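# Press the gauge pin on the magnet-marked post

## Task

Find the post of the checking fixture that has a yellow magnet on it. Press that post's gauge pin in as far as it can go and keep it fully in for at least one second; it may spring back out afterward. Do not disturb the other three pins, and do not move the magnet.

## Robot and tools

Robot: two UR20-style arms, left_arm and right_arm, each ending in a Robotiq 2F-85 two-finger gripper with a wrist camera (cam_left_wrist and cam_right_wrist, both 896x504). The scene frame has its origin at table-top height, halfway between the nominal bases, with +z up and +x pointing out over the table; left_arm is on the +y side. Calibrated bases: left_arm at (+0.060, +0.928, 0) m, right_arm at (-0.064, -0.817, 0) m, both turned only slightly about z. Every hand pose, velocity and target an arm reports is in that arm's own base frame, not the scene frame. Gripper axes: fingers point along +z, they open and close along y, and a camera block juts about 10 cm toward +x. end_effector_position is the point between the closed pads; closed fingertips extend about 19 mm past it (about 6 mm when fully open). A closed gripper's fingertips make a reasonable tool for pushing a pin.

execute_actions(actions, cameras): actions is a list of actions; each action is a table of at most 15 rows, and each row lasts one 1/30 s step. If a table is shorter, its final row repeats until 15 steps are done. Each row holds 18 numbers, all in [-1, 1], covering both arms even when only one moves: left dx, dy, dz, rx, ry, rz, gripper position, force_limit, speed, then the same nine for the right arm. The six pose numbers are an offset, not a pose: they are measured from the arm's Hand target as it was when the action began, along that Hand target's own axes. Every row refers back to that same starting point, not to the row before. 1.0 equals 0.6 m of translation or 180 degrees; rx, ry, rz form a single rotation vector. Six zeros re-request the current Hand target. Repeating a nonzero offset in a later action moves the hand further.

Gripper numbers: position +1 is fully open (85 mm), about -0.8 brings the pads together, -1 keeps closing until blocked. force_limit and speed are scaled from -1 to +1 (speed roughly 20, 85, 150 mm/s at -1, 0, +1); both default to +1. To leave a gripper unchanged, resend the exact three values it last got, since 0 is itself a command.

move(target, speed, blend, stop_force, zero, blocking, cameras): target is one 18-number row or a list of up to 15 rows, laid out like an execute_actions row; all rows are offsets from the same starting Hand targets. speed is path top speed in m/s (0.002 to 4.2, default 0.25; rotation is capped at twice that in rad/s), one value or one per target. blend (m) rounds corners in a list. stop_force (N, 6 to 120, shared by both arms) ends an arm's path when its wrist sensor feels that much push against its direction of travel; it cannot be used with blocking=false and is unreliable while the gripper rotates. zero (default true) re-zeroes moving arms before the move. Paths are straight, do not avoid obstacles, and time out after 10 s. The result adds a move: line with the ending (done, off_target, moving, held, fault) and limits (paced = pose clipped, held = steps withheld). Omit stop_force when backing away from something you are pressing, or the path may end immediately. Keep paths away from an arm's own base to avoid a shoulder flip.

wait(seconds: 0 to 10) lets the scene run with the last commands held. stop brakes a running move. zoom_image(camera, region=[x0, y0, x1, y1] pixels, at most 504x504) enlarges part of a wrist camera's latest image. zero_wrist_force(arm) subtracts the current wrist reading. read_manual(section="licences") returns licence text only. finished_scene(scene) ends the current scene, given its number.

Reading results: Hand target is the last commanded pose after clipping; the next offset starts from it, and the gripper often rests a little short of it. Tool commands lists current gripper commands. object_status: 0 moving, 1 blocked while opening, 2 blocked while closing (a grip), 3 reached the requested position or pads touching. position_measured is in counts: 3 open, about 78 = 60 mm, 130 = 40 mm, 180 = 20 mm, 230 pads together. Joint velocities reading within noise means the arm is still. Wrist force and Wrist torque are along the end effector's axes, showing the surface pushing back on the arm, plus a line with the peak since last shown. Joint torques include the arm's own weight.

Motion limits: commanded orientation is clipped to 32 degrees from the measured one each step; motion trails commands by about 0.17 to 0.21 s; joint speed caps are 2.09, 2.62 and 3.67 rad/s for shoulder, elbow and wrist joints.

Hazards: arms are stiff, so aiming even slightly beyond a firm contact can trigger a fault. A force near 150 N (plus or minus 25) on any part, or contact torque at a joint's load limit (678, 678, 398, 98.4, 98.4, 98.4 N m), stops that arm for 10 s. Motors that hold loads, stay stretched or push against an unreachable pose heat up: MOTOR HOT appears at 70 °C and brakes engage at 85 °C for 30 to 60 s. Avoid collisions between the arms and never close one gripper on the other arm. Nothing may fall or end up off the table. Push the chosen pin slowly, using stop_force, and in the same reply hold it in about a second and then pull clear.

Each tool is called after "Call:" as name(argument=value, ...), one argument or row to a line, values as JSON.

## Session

Call:
execute_actions(
  actions=[],
)

Scene clock: 0.00 s.
left_arm: end_effector_position=(+0.3071, -0.4220, +0.1602) position_measured=3 object_status=3 end_effector_quat_wxyz=(+0.066, +0.956, -0.074, +0.275) | right_arm: end_effector_position=(+0.4900, -0.3027, +0.2369) position_measured=3 object_status=3 end_effector_quat_wxyz=(+0.548, -0.467, -0.511, -0.471)
Joint positions: left_arm=[-1.763 -1.739 2.857 -2.766 -1.003 1.555] | right_arm=[2.511 -2.074 -2.06 -2.212 2.389 -0.015]
Joint velocities: within noise
Joint torques (N m): no reading
Motor temperatures (°C): left_arm=[24 35 26 38 34 33] | right_arm=[28 35 35 36 33 38]
Wrist force (N): no reading
Wrist torque (N m): no reading
Wrist force, peak (N): no reading
Hand target: left_arm +0.3071, -0.4220, +0.1602; +0.066, +0.956, -0.074, +0.275 | right_arm +0.4900, -0.3027, +0.2369; +0.548, -0.467, -0.511, -0.471
Tool commands: left_gripper/position=+1.0 left_gripper/force_limit=+1.0 left_gripper/speed=+1.0 right_gripper/position=+1.0 right_gripper/force_limit=+1.0 right_gripper/speed=+1.0
camera_calibration:
cam_left_wrist: T_world_to_cam=[[-0.285835, -0.958093, 0.0188626, -0.30276], [-0.929607, 0.27245, -0.248197, 0.463413], [0.232657, -0.0884782, -0.968526, 0.172428], [0, 0, 0, 1]] pos_world=[0.304136, -0.401073, 0.28773]
cam_right_wrist: T_world_to_cam=[[0.978979, 0.0562001, -0.196068, -0.399553], [-0.174505, -0.266853, -0.947807, 0.238768], [-0.105588, 0.962097, -0.251436, 0.530477], [0, 0, 0, 1]] pos_world=[0.488832, -0.424199, 0.281347]

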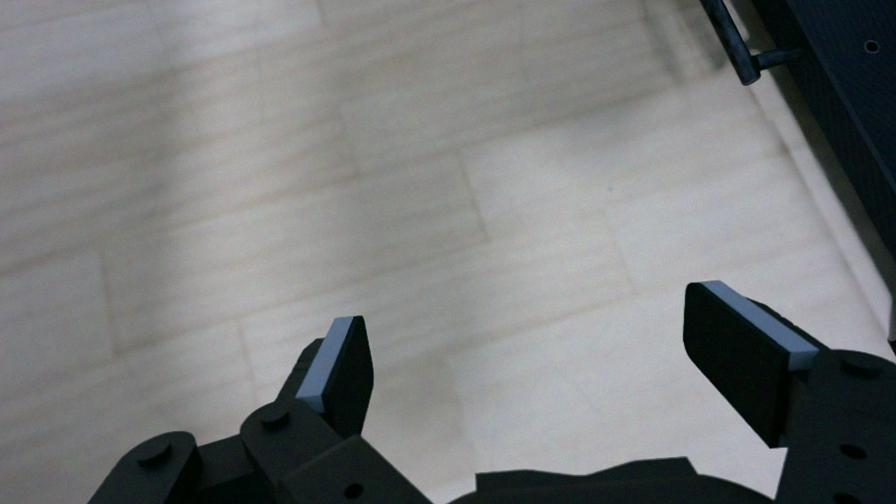

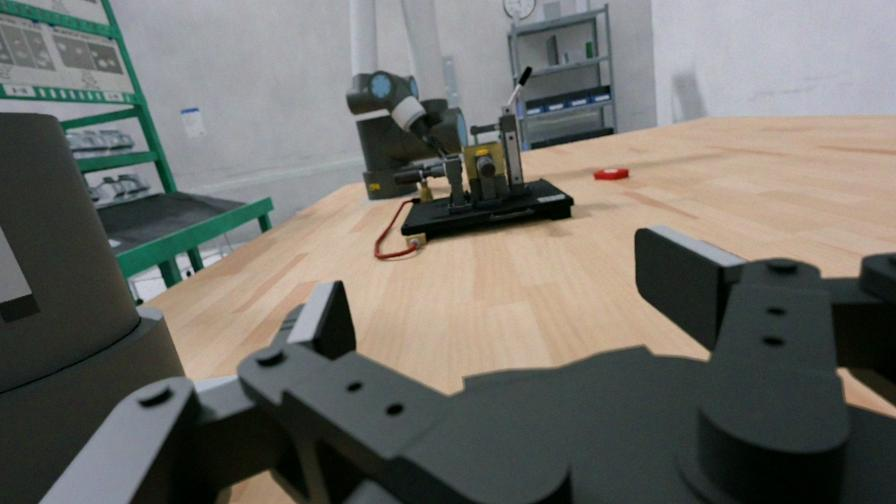

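Call:
zoom_image(
  camera="cam_right_wrist",
  region=[360, 50, 600, 260],
)

Scaled by 2.100 from the camera's 896x504 image, which has a finer 1280x720 frame.

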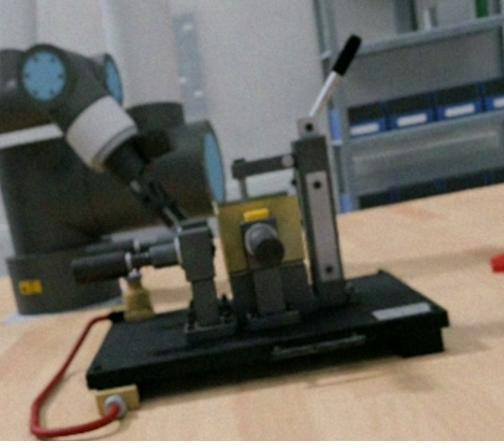

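Call:
move(
  target=[0,0,0,0,0,0,1,1,1,-0.084,0.252,0.958,0,-0.067,0,-1,-1,1],
  speed=0.5,
  cameras=[],
)

Call:
move(
  target=[0,0,0,0,0,0,1,1,1,0.103,-0.033,0.69,0,0,0,-1,-1,1],
  speed=0.4,
  cameras=["cam_right_wrist"],
)

Call:
zoom_image(
  camera="cam_right_wrist",
  region=[330, 60, 630, 330],
)

Scene clock: 6.97 s.
left_arm: end_effector_position=(+0.3071, -0.4220, +0.1602) position_measured=3 object_status=3 end_effector_quat_wxyz=(+0.066, +0.956, -0.074, +0.275) | right_arm: end_effector_position=(+0.5690, +0.2878, +0.2065) position_measured=234 object_status=3 end_effector_quat_wxyz=(+0.491, -0.513, -0.565, -0.419)
Joint positions: left_arm=[-1.763 -1.739 2.857 -2.766 -1.003 1.555] | right_arm=[3.408 -2.017 -2.226 -2.921 3.359 -0.839]
Joint velocities: within noise
Joint torques (N m): left_arm=[6.8 -9.03 -62.42 -8.91 3.98 -1.07] | right_arm=[-21.1 100.81 52.51 -10.65 0.84 -6.09]
Motor temperatures (°C): left_arm=[24 35 26 38 34 33] | right_arm=[28 35 35 36 33 38]
Wrist force (N): left_arm=[-0.3 -0.1 -0.1] | right_arm=[0.7 0.9 0.4]
Wrist torque (N m): left_arm=[-0.01 0.05 0.00] | right_arm=[0.46 -0.04 0.09]
Wrist force, peak (N): left_arm=[0.4 0.1 -0.4] | right_arm=[-0.2 1.9 5.8]
Hand target: left_arm +0.3071, -0.4220, +0.1602; +0.066, +0.956, -0.074, +0.275 | right_arm +0.5691, +0.2877, +0.2065; +0.491, -0.513, -0.566, -0.419
Off the commanded pose: left_arm 0.000 m, 0 deg | right_arm 0.000 m, 0 deg.
move: done
No camera images: "cameras" was empty.

Scene clock: 8.70 s.
left_arm: end_effector_position=(+0.3071, -0.4220, +0.1602) position_measured=3 object_status=3 end_effector_quat_wxyz=(+0.066, +0.956, -0.074, +0.275) | right_arm: end_effector_position=(+0.4983, +0.7005, +0.1990) position_measured=234 object_status=3 end_effector_quat_wxyz=(+0.491, -0.513, -0.566, -0.419)
Joint positions: left_arm=[-1.763 -1.739 2.857 -2.766 -1.003 1.555] | right_arm=[4.055 -1.928 -2.268 -2.322 3.942 -0.134]
Joint velocities: within noise
Joint torques (N m): left_arm=[4.18 -7.38 -61.13 -7.26 4.04 -0.79] | right_arm=[22.15 93.35 57.62 6.53 4.27 6.17]
Motor temperatures (°C): left_arm=[24 35 26 38 34 33] | right_arm=[28 35 35 36 33 38]
Wrist force (N): left_arm=[0.0 0.2 -0.2] | right_arm=[0.9 -1.0 1.0]
Wrist torque (N m): left_arm=[0.03 0.00 0.00] | right_arm=[0.19 -0.16 0.00]
Wrist force, peak (N): left_arm=[0.1 0.0 -0.4] | right_arm=[0.7 -1.6 5.1]
Hand target: left_arm +0.3071, -0.4220, +0.1602; +0.066, +0.956, -0.074, +0.275 | right_arm +0.4982, +0.7007, +0.1989; +0.491, -0.513, -0.566, -0.419
Off the commanded pose: left_arm 0.000 m, 0 deg | right_arm 0.000 m, 0 deg.
move: done
camera_calibration:
cam_right_wrist: T_world_to_cam=[[0.983544, 0.0231026, -0.179187, -0.453964], [-0.148793, -0.458994, -0.875891, 0.579436], [-0.102481, 0.888139, -0.448003, -0.354009], [0, 0, 0, 1]] pos_world=[0.49643, 0.590854, 0.267581]
Images, in order (width x height): cam_right_wrist 896x504.

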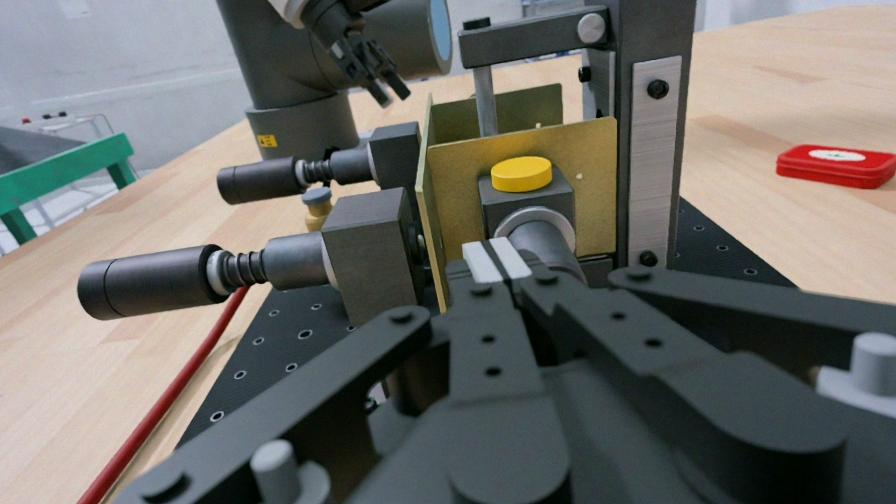

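Scaled by 1.680 from the camera's 896x504 image, which has a finer 1280x720 frame.

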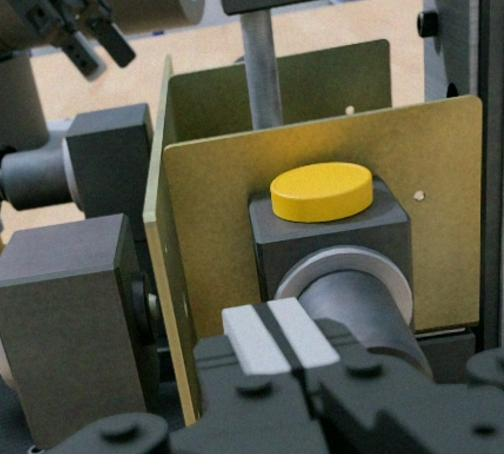

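Call:
move(
  target=[
    [0,0,0,0,0,0,1,1,1,-0.0364,-0.026,-0.2121,0,0,0,-1,-1,1],
    [0,0,0,0,0,0,1,1,1,-0.1108,0.007,-0.1965,-0.0395,0.0012,0.0067,-1,-1,1],
  ],
  speed=0.2,
  cameras=["cam_right_wrist"],
)

Call:
zoom_image(
  camera="cam_right_wrist",
  region=[380, 80, 680, 330],
)

Scene clock: 11.10 s.
left_arm: end_effector_position=(+0.3071, -0.4220, +0.1602) position_measured=3 object_status=3 end_effector_quat_wxyz=(+0.066, +0.956, -0.074, +0.275) | right_arm: end_effector_position=(+0.5165, +0.5746, +0.1530) position_measured=234 object_status=3 end_effector_quat_wxyz=(-0.464, +0.548, +0.532, +0.449)
Joint positions: left_arm=[-1.763 -1.739 2.857 -2.766 -1.003 1.555] | right_arm=[3.94 -1.932 -2.406 -2.177 3.952 -0.131]
Joint velocities: within noise
Joint torques (N m): left_arm=[8.83 -7.99 -62.87 -7.38 3.73 -0.54] | right_arm=[22.73 88.1 27.8 8.21 3.53 6.26]
Motor temperatures (°C): left_arm=[24 35 26 38 34 33] | right_arm=[28 35 35 36 33 38]
Wrist force (N): left_arm=[-0.1 0.2 -0.3] | right_arm=[1.0 -0.8 0.5]
Wrist torque (N m): left_arm=[0.04 0.02 0.00] | right_arm=[0.13 -0.18 -0.09]
Wrist force, peak (N): left_arm=[0.0 0.5 0.0] | right_arm=[0.8 -0.3 3.5]
Hand target: left_arm +0.3071, -0.4220, +0.1602; +0.066, +0.956, -0.074, +0.275 | right_arm +0.5165, +0.5746, +0.1530; -0.464, +0.548, +0.532, +0.449
Off the commanded pose: left_arm 0.000 m, 0 deg | right_arm 0.000 m, 0 deg.
move: done
camera_calibration:
cam_right_wrist: T_world_to_cam=[[0.978675, -0.100435, -0.179185, -0.403761], [-0.205183, -0.436691, -0.8759, 0.500487], [0.00972246, 0.893987, -0.447986, -0.322212], [0, 0, 0, 1]] pos_world=[0.500975, 0.46606, 0.221681]
Images, in order (width x height): cam_right_wrist 896x504.

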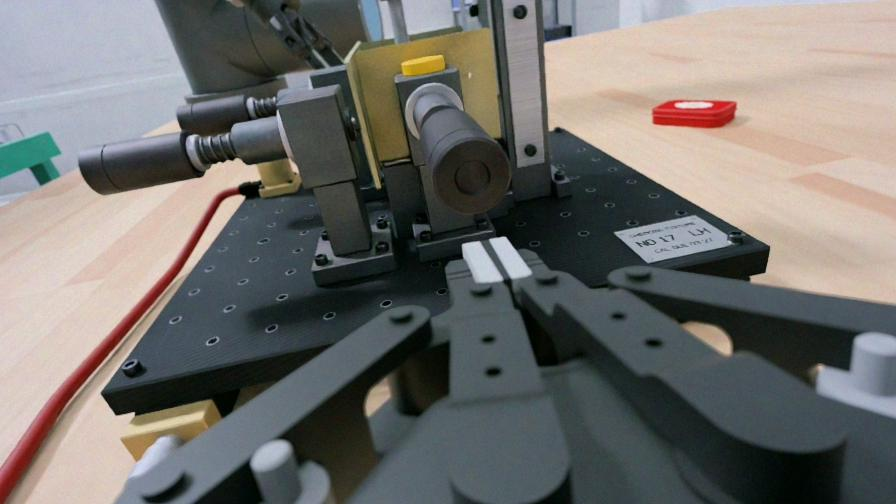

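Scaled by 1.680 from the camera's 896x504 image, which has a finer 1280x720 frame.

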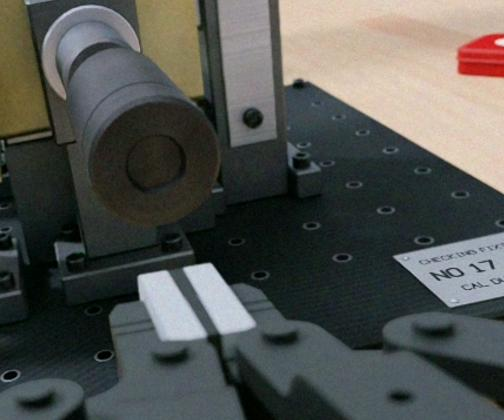

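Call:
move(
  target=[0,0,0,0,0,0,1,1,1,0.0142,0.0097,0.0822,0,0,0,-1,-1,1],
  speed=0.15,
  cameras=[],
)

Call:
move(
  target=[0,0,0,0,0,0,1,1,1,0.0139,-0.0003,0.0822,0,0,0,-1,-1,1],
  speed=0.014,
  stop_force=25,
  cameras=["cam_right_wrist"],
)

Scene clock: 12.67 s.
left_arm: end_effector_position=(+0.3071, -0.4220, +0.1602) position_measured=3 object_status=3 end_effector_quat_wxyz=(+0.066, +0.956, -0.074, +0.275) | right_arm: end_effector_position=(+0.5225, +0.6245, +0.1530) position_measured=234 object_status=3 end_effector_quat_wxyz=(-0.464, +0.548, +0.532, +0.449)
Joint positions: left_arm=[-1.763 -1.739 2.857 -2.766 -1.003 1.555] | right_arm=[3.994 -1.95 -2.367 -2.187 4.005 -0.115]
Joint velocities: within noise
Joint torques (N m): left_arm=[11.25 -7.07 -62.12 -6.31 3.69 -0.6] | right_arm=[24.42 90.58 54.63 -1.85 0.62 5.56]
Motor temperatures (°C): left_arm=[24 35 26 38 34 33] | right_arm=[28 35 35 36 33 38]
Wrist force (N): left_arm=[0.1 -0.3 -0.2] | right_arm=[1.4 -1.0 0.4]
Wrist torque (N m): left_arm=[-0.04 -0.01 0.00] | right_arm=[0.11 -0.35 -0.06]
Wrist force, peak (N): left_arm=[0.5 0.1 -0.3] | right_arm=[1.7 -0.6 2.3]
Hand target: left_arm +0.3071, -0.4220, +0.1602; +0.066, +0.956, -0.074, +0.275 | right_arm +0.5225, +0.6247, +0.1530; -0.464, +0.548, +0.532, +0.449
Off the commanded pose: left_arm 0.000 m, 0 deg | right_arm 0.000 m, 0 deg.
move: done
No camera images: "cameras" was empty.

Scene clock: 15.77 s.
left_arm: end_effector_position=(+0.3071, -0.4220, +0.1602) position_measured=3 object_status=3 end_effector_quat_wxyz=(+0.066, +0.956, -0.074, +0.275) | right_arm: end_effector_position=(+0.5225, +0.6496, +0.1529) position_measured=234 object_status=3 end_effector_quat_wxyz=(-0.464, +0.548, +0.532, +0.449)
Joint positions: left_arm=[-1.763 -1.739 2.857 -2.766 -1.003 1.555] | right_arm=[4.022 -1.958 -2.35 -2.192 4.032 -0.107]
Joint velocities: within noise
Joint torques (N m): left_arm=[11.95 -10.01 -66.7 -6.87 4.16 -0.94] | right_arm=[-12.94 137.06 47.08 10.73 -4.19 -7.54]
Motor temperatures (°C): left_arm=[24 35 26 38 34 33] | right_arm=[28 35 35 36 33 38]
Wrist force (N): left_arm=[0.3 0.1 -0.3] | right_arm=[-2.5 -2.3 -19.9]
Wrist torque (N m): left_arm=[0.03 -0.04 0.00] | right_arm=[0.36 -0.29 -0.10]
Wrist force, peak (N): left_arm=[-0.5 -0.1 -0.2] | right_arm=[9.2 -1.3 -84.1]
Hand target: left_arm +0.3071, -0.4220, +0.1602; +0.066, +0.956, -0.074, +0.275 | right_arm +0.5225, +0.6496, +0.1530; -0.464, +0.548, +0.532, +0.449 (not the last commanded pose)
Off the commanded pose: left_arm 0.000 m, 0 deg | right_arm 0.025 m, 0 deg.
move: contact (right_arm)
camera_calibration:
cam_right_wrist: T_world_to_cam=[[0.978654, -0.100593, -0.179215, -0.402026], [-0.205281, -0.436779, -0.875833, 0.53442], [0.00982567, 0.893927, -0.448105, -0.389268], [0, 0, 0, 1]] pos_world=[0.506975, 0.540959, 0.221581]
Images, in order (width x height): cam_right_wrist 896x504.

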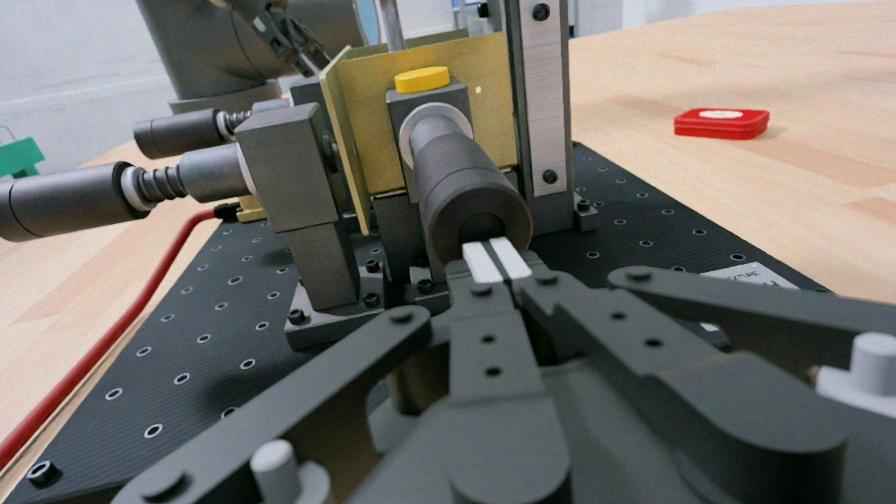

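Call:
move(
  target=[0,0,0,0,0,0,1,1,1,0.0014,0,0.0082,0,0,0,-1,-1,1],
  speed=0.003,
  stop_force=25,
  cameras=["cam_right_wrist"],
)

Call:
zoom_image(
  camera="cam_right_wrist",
  region=[380, 80, 560, 260],
)

Call:
wait(
  seconds=1.0,
  cameras=[],
)

Scene clock: 16.80 s.
left_arm: end_effector_position=(+0.3071, -0.4220, +0.1602) position_measured=3 object_status=3 end_effector_quat_wxyz=(+0.066, +0.956, -0.074, +0.275) | right_arm: end_effector_position=(+0.5225, +0.6498, +0.1530) position_measured=234 object_status=3 end_effector_quat_wxyz=(-0.464, +0.548, +0.532, +0.449)
Joint positions: left_arm=[-1.763 -1.739 2.857 -2.766 -1.003 1.555] | right_arm=[4.022 -1.958 -2.35 -2.192 4.033 -0.107]
Joint velocities: within noise
Joint torques (N m): left_arm=[11.72 -4.82 -66.63 -7.3 4.14 -0.29] | right_arm=[10.61 122.31 66.43 11.07 -3.38 -0.29]
Motor temperatures (°C): left_arm=[24 35 26 38 34 33] | right_arm=[28 35 35 36 33 38]
Wrist force (N): left_arm=[-0.3 0.3 -0.5] | right_arm=[-3.7 -1.0 -55.1]
Wrist torque (N m): left_arm=[0.06 0.05 0.00] | right_arm=[0.34 -0.02 -0.09]
Wrist force, peak (N): left_arm=[-0.3 0.3 -0.5] | right_arm=[-4.0 -0.5 -56.4]
Hand target: left_arm +0.3071, -0.4220, +0.1602; +0.066, +0.956, -0.074, +0.275 | right_arm +0.5225, +0.6498, +0.1530; -0.464, +0.548, +0.532, +0.449 (not the last commanded pose)
Off the commanded pose: left_arm 0.000 m, 0 deg | right_arm 0.005 m, 0 deg.
move: contact (right_arm)
camera_calibration:
cam_right_wrist: T_world_to_cam=[[0.978656, -0.100674, -0.179159, -0.401867], [-0.205267, -0.436762, -0.875845, 0.534517], [0.00992537, 0.893926, -0.448105, -0.389585], [0, 0, 0, 1]] pos_world=[0.506875, 0.541259, 0.221581]
Images, in order (width x height): cam_right_wrist 896x504.

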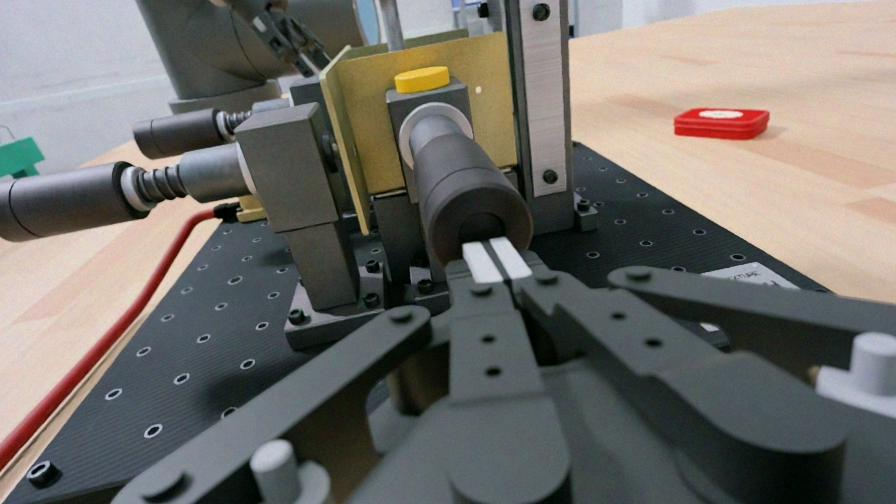

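Scaled by 2.800 from the camera's 896x504 image, which has a finer 1280x720 frame.

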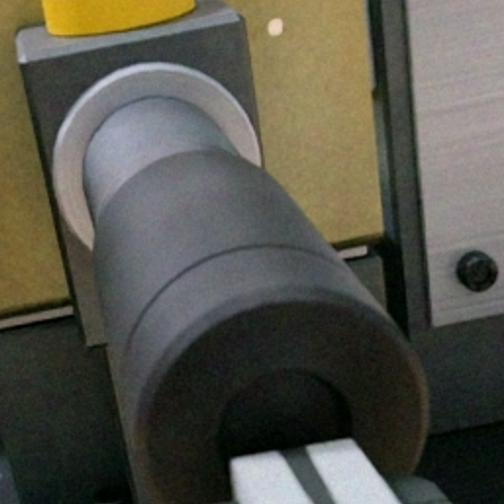

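Scene clock: 17.80 s.
left_arm: end_effector_position=(+0.3071, -0.4220, +0.1602) position_measured=3 object_status=3 end_effector_quat_wxyz=(+0.066, +0.956, -0.074, +0.275) | right_arm: end_effector_position=(+0.5225, +0.6498, +0.1530) position_measured=234 object_status=3 end_effector_quat_wxyz=(-0.464, +0.548, +0.532, +0.449)
Joint positions: left_arm=[-1.763 -1.739 2.857 -2.766 -1.003 1.555] | right_arm=[4.022 -1.958 -2.35 -2.192 4.033 -0.107]
Joint velocities: within noise
Joint torques (N m): left_arm=[14.37 -3.34 -68.84 -8.44 4.29 -1.11] | right_arm=[9.51 123.62 65.41 13.26 -4.33 -1.41]
Motor temperatures (°C): left_arm=[24 35 26 38 34 33] | right_arm=[28 35 35 36 33 38]
Wrist force (N): left_arm=[0.1 0.1 -0.3] | right_arm=[-2.3 -0.4 -48.7]
Wrist torque (N m): left_arm=[0.03 0.00 0.00] | right_arm=[0.39 -0.10 -0.08]
Wrist force, peak (N): left_arm=[-0.2 0.0 -0.4] | right_arm=[-4.1 -0.9 -54.6]
Hand target: left_arm +0.3071, -0.4220, +0.1602; +0.066, +0.956, -0.074, +0.275 | right_arm +0.5225, +0.6498, +0.1530; -0.464, +0.548, +0.532, +0.449 (not the last commanded pose)
Tool commands: left_gripper/position=+1.0 left_gripper/force_limit=+1.0 left_gripper/speed=+1.0 right_gripper/position=-1.0 right_gripper/force_limit=-1.0 right_gripper/speed=+1.0
Off the commanded pose: left_arm 0.000 m, 0 deg | right_arm 0.005 m, 0 deg.
wait: 1.00 s; at rest by 0.17 s
No camera images: "cameras" was empty.

Spring gap closed, fully in, held over 2 s.

Call:
finished_scene(
  scene=3,
)

The scene is finished: the task was done.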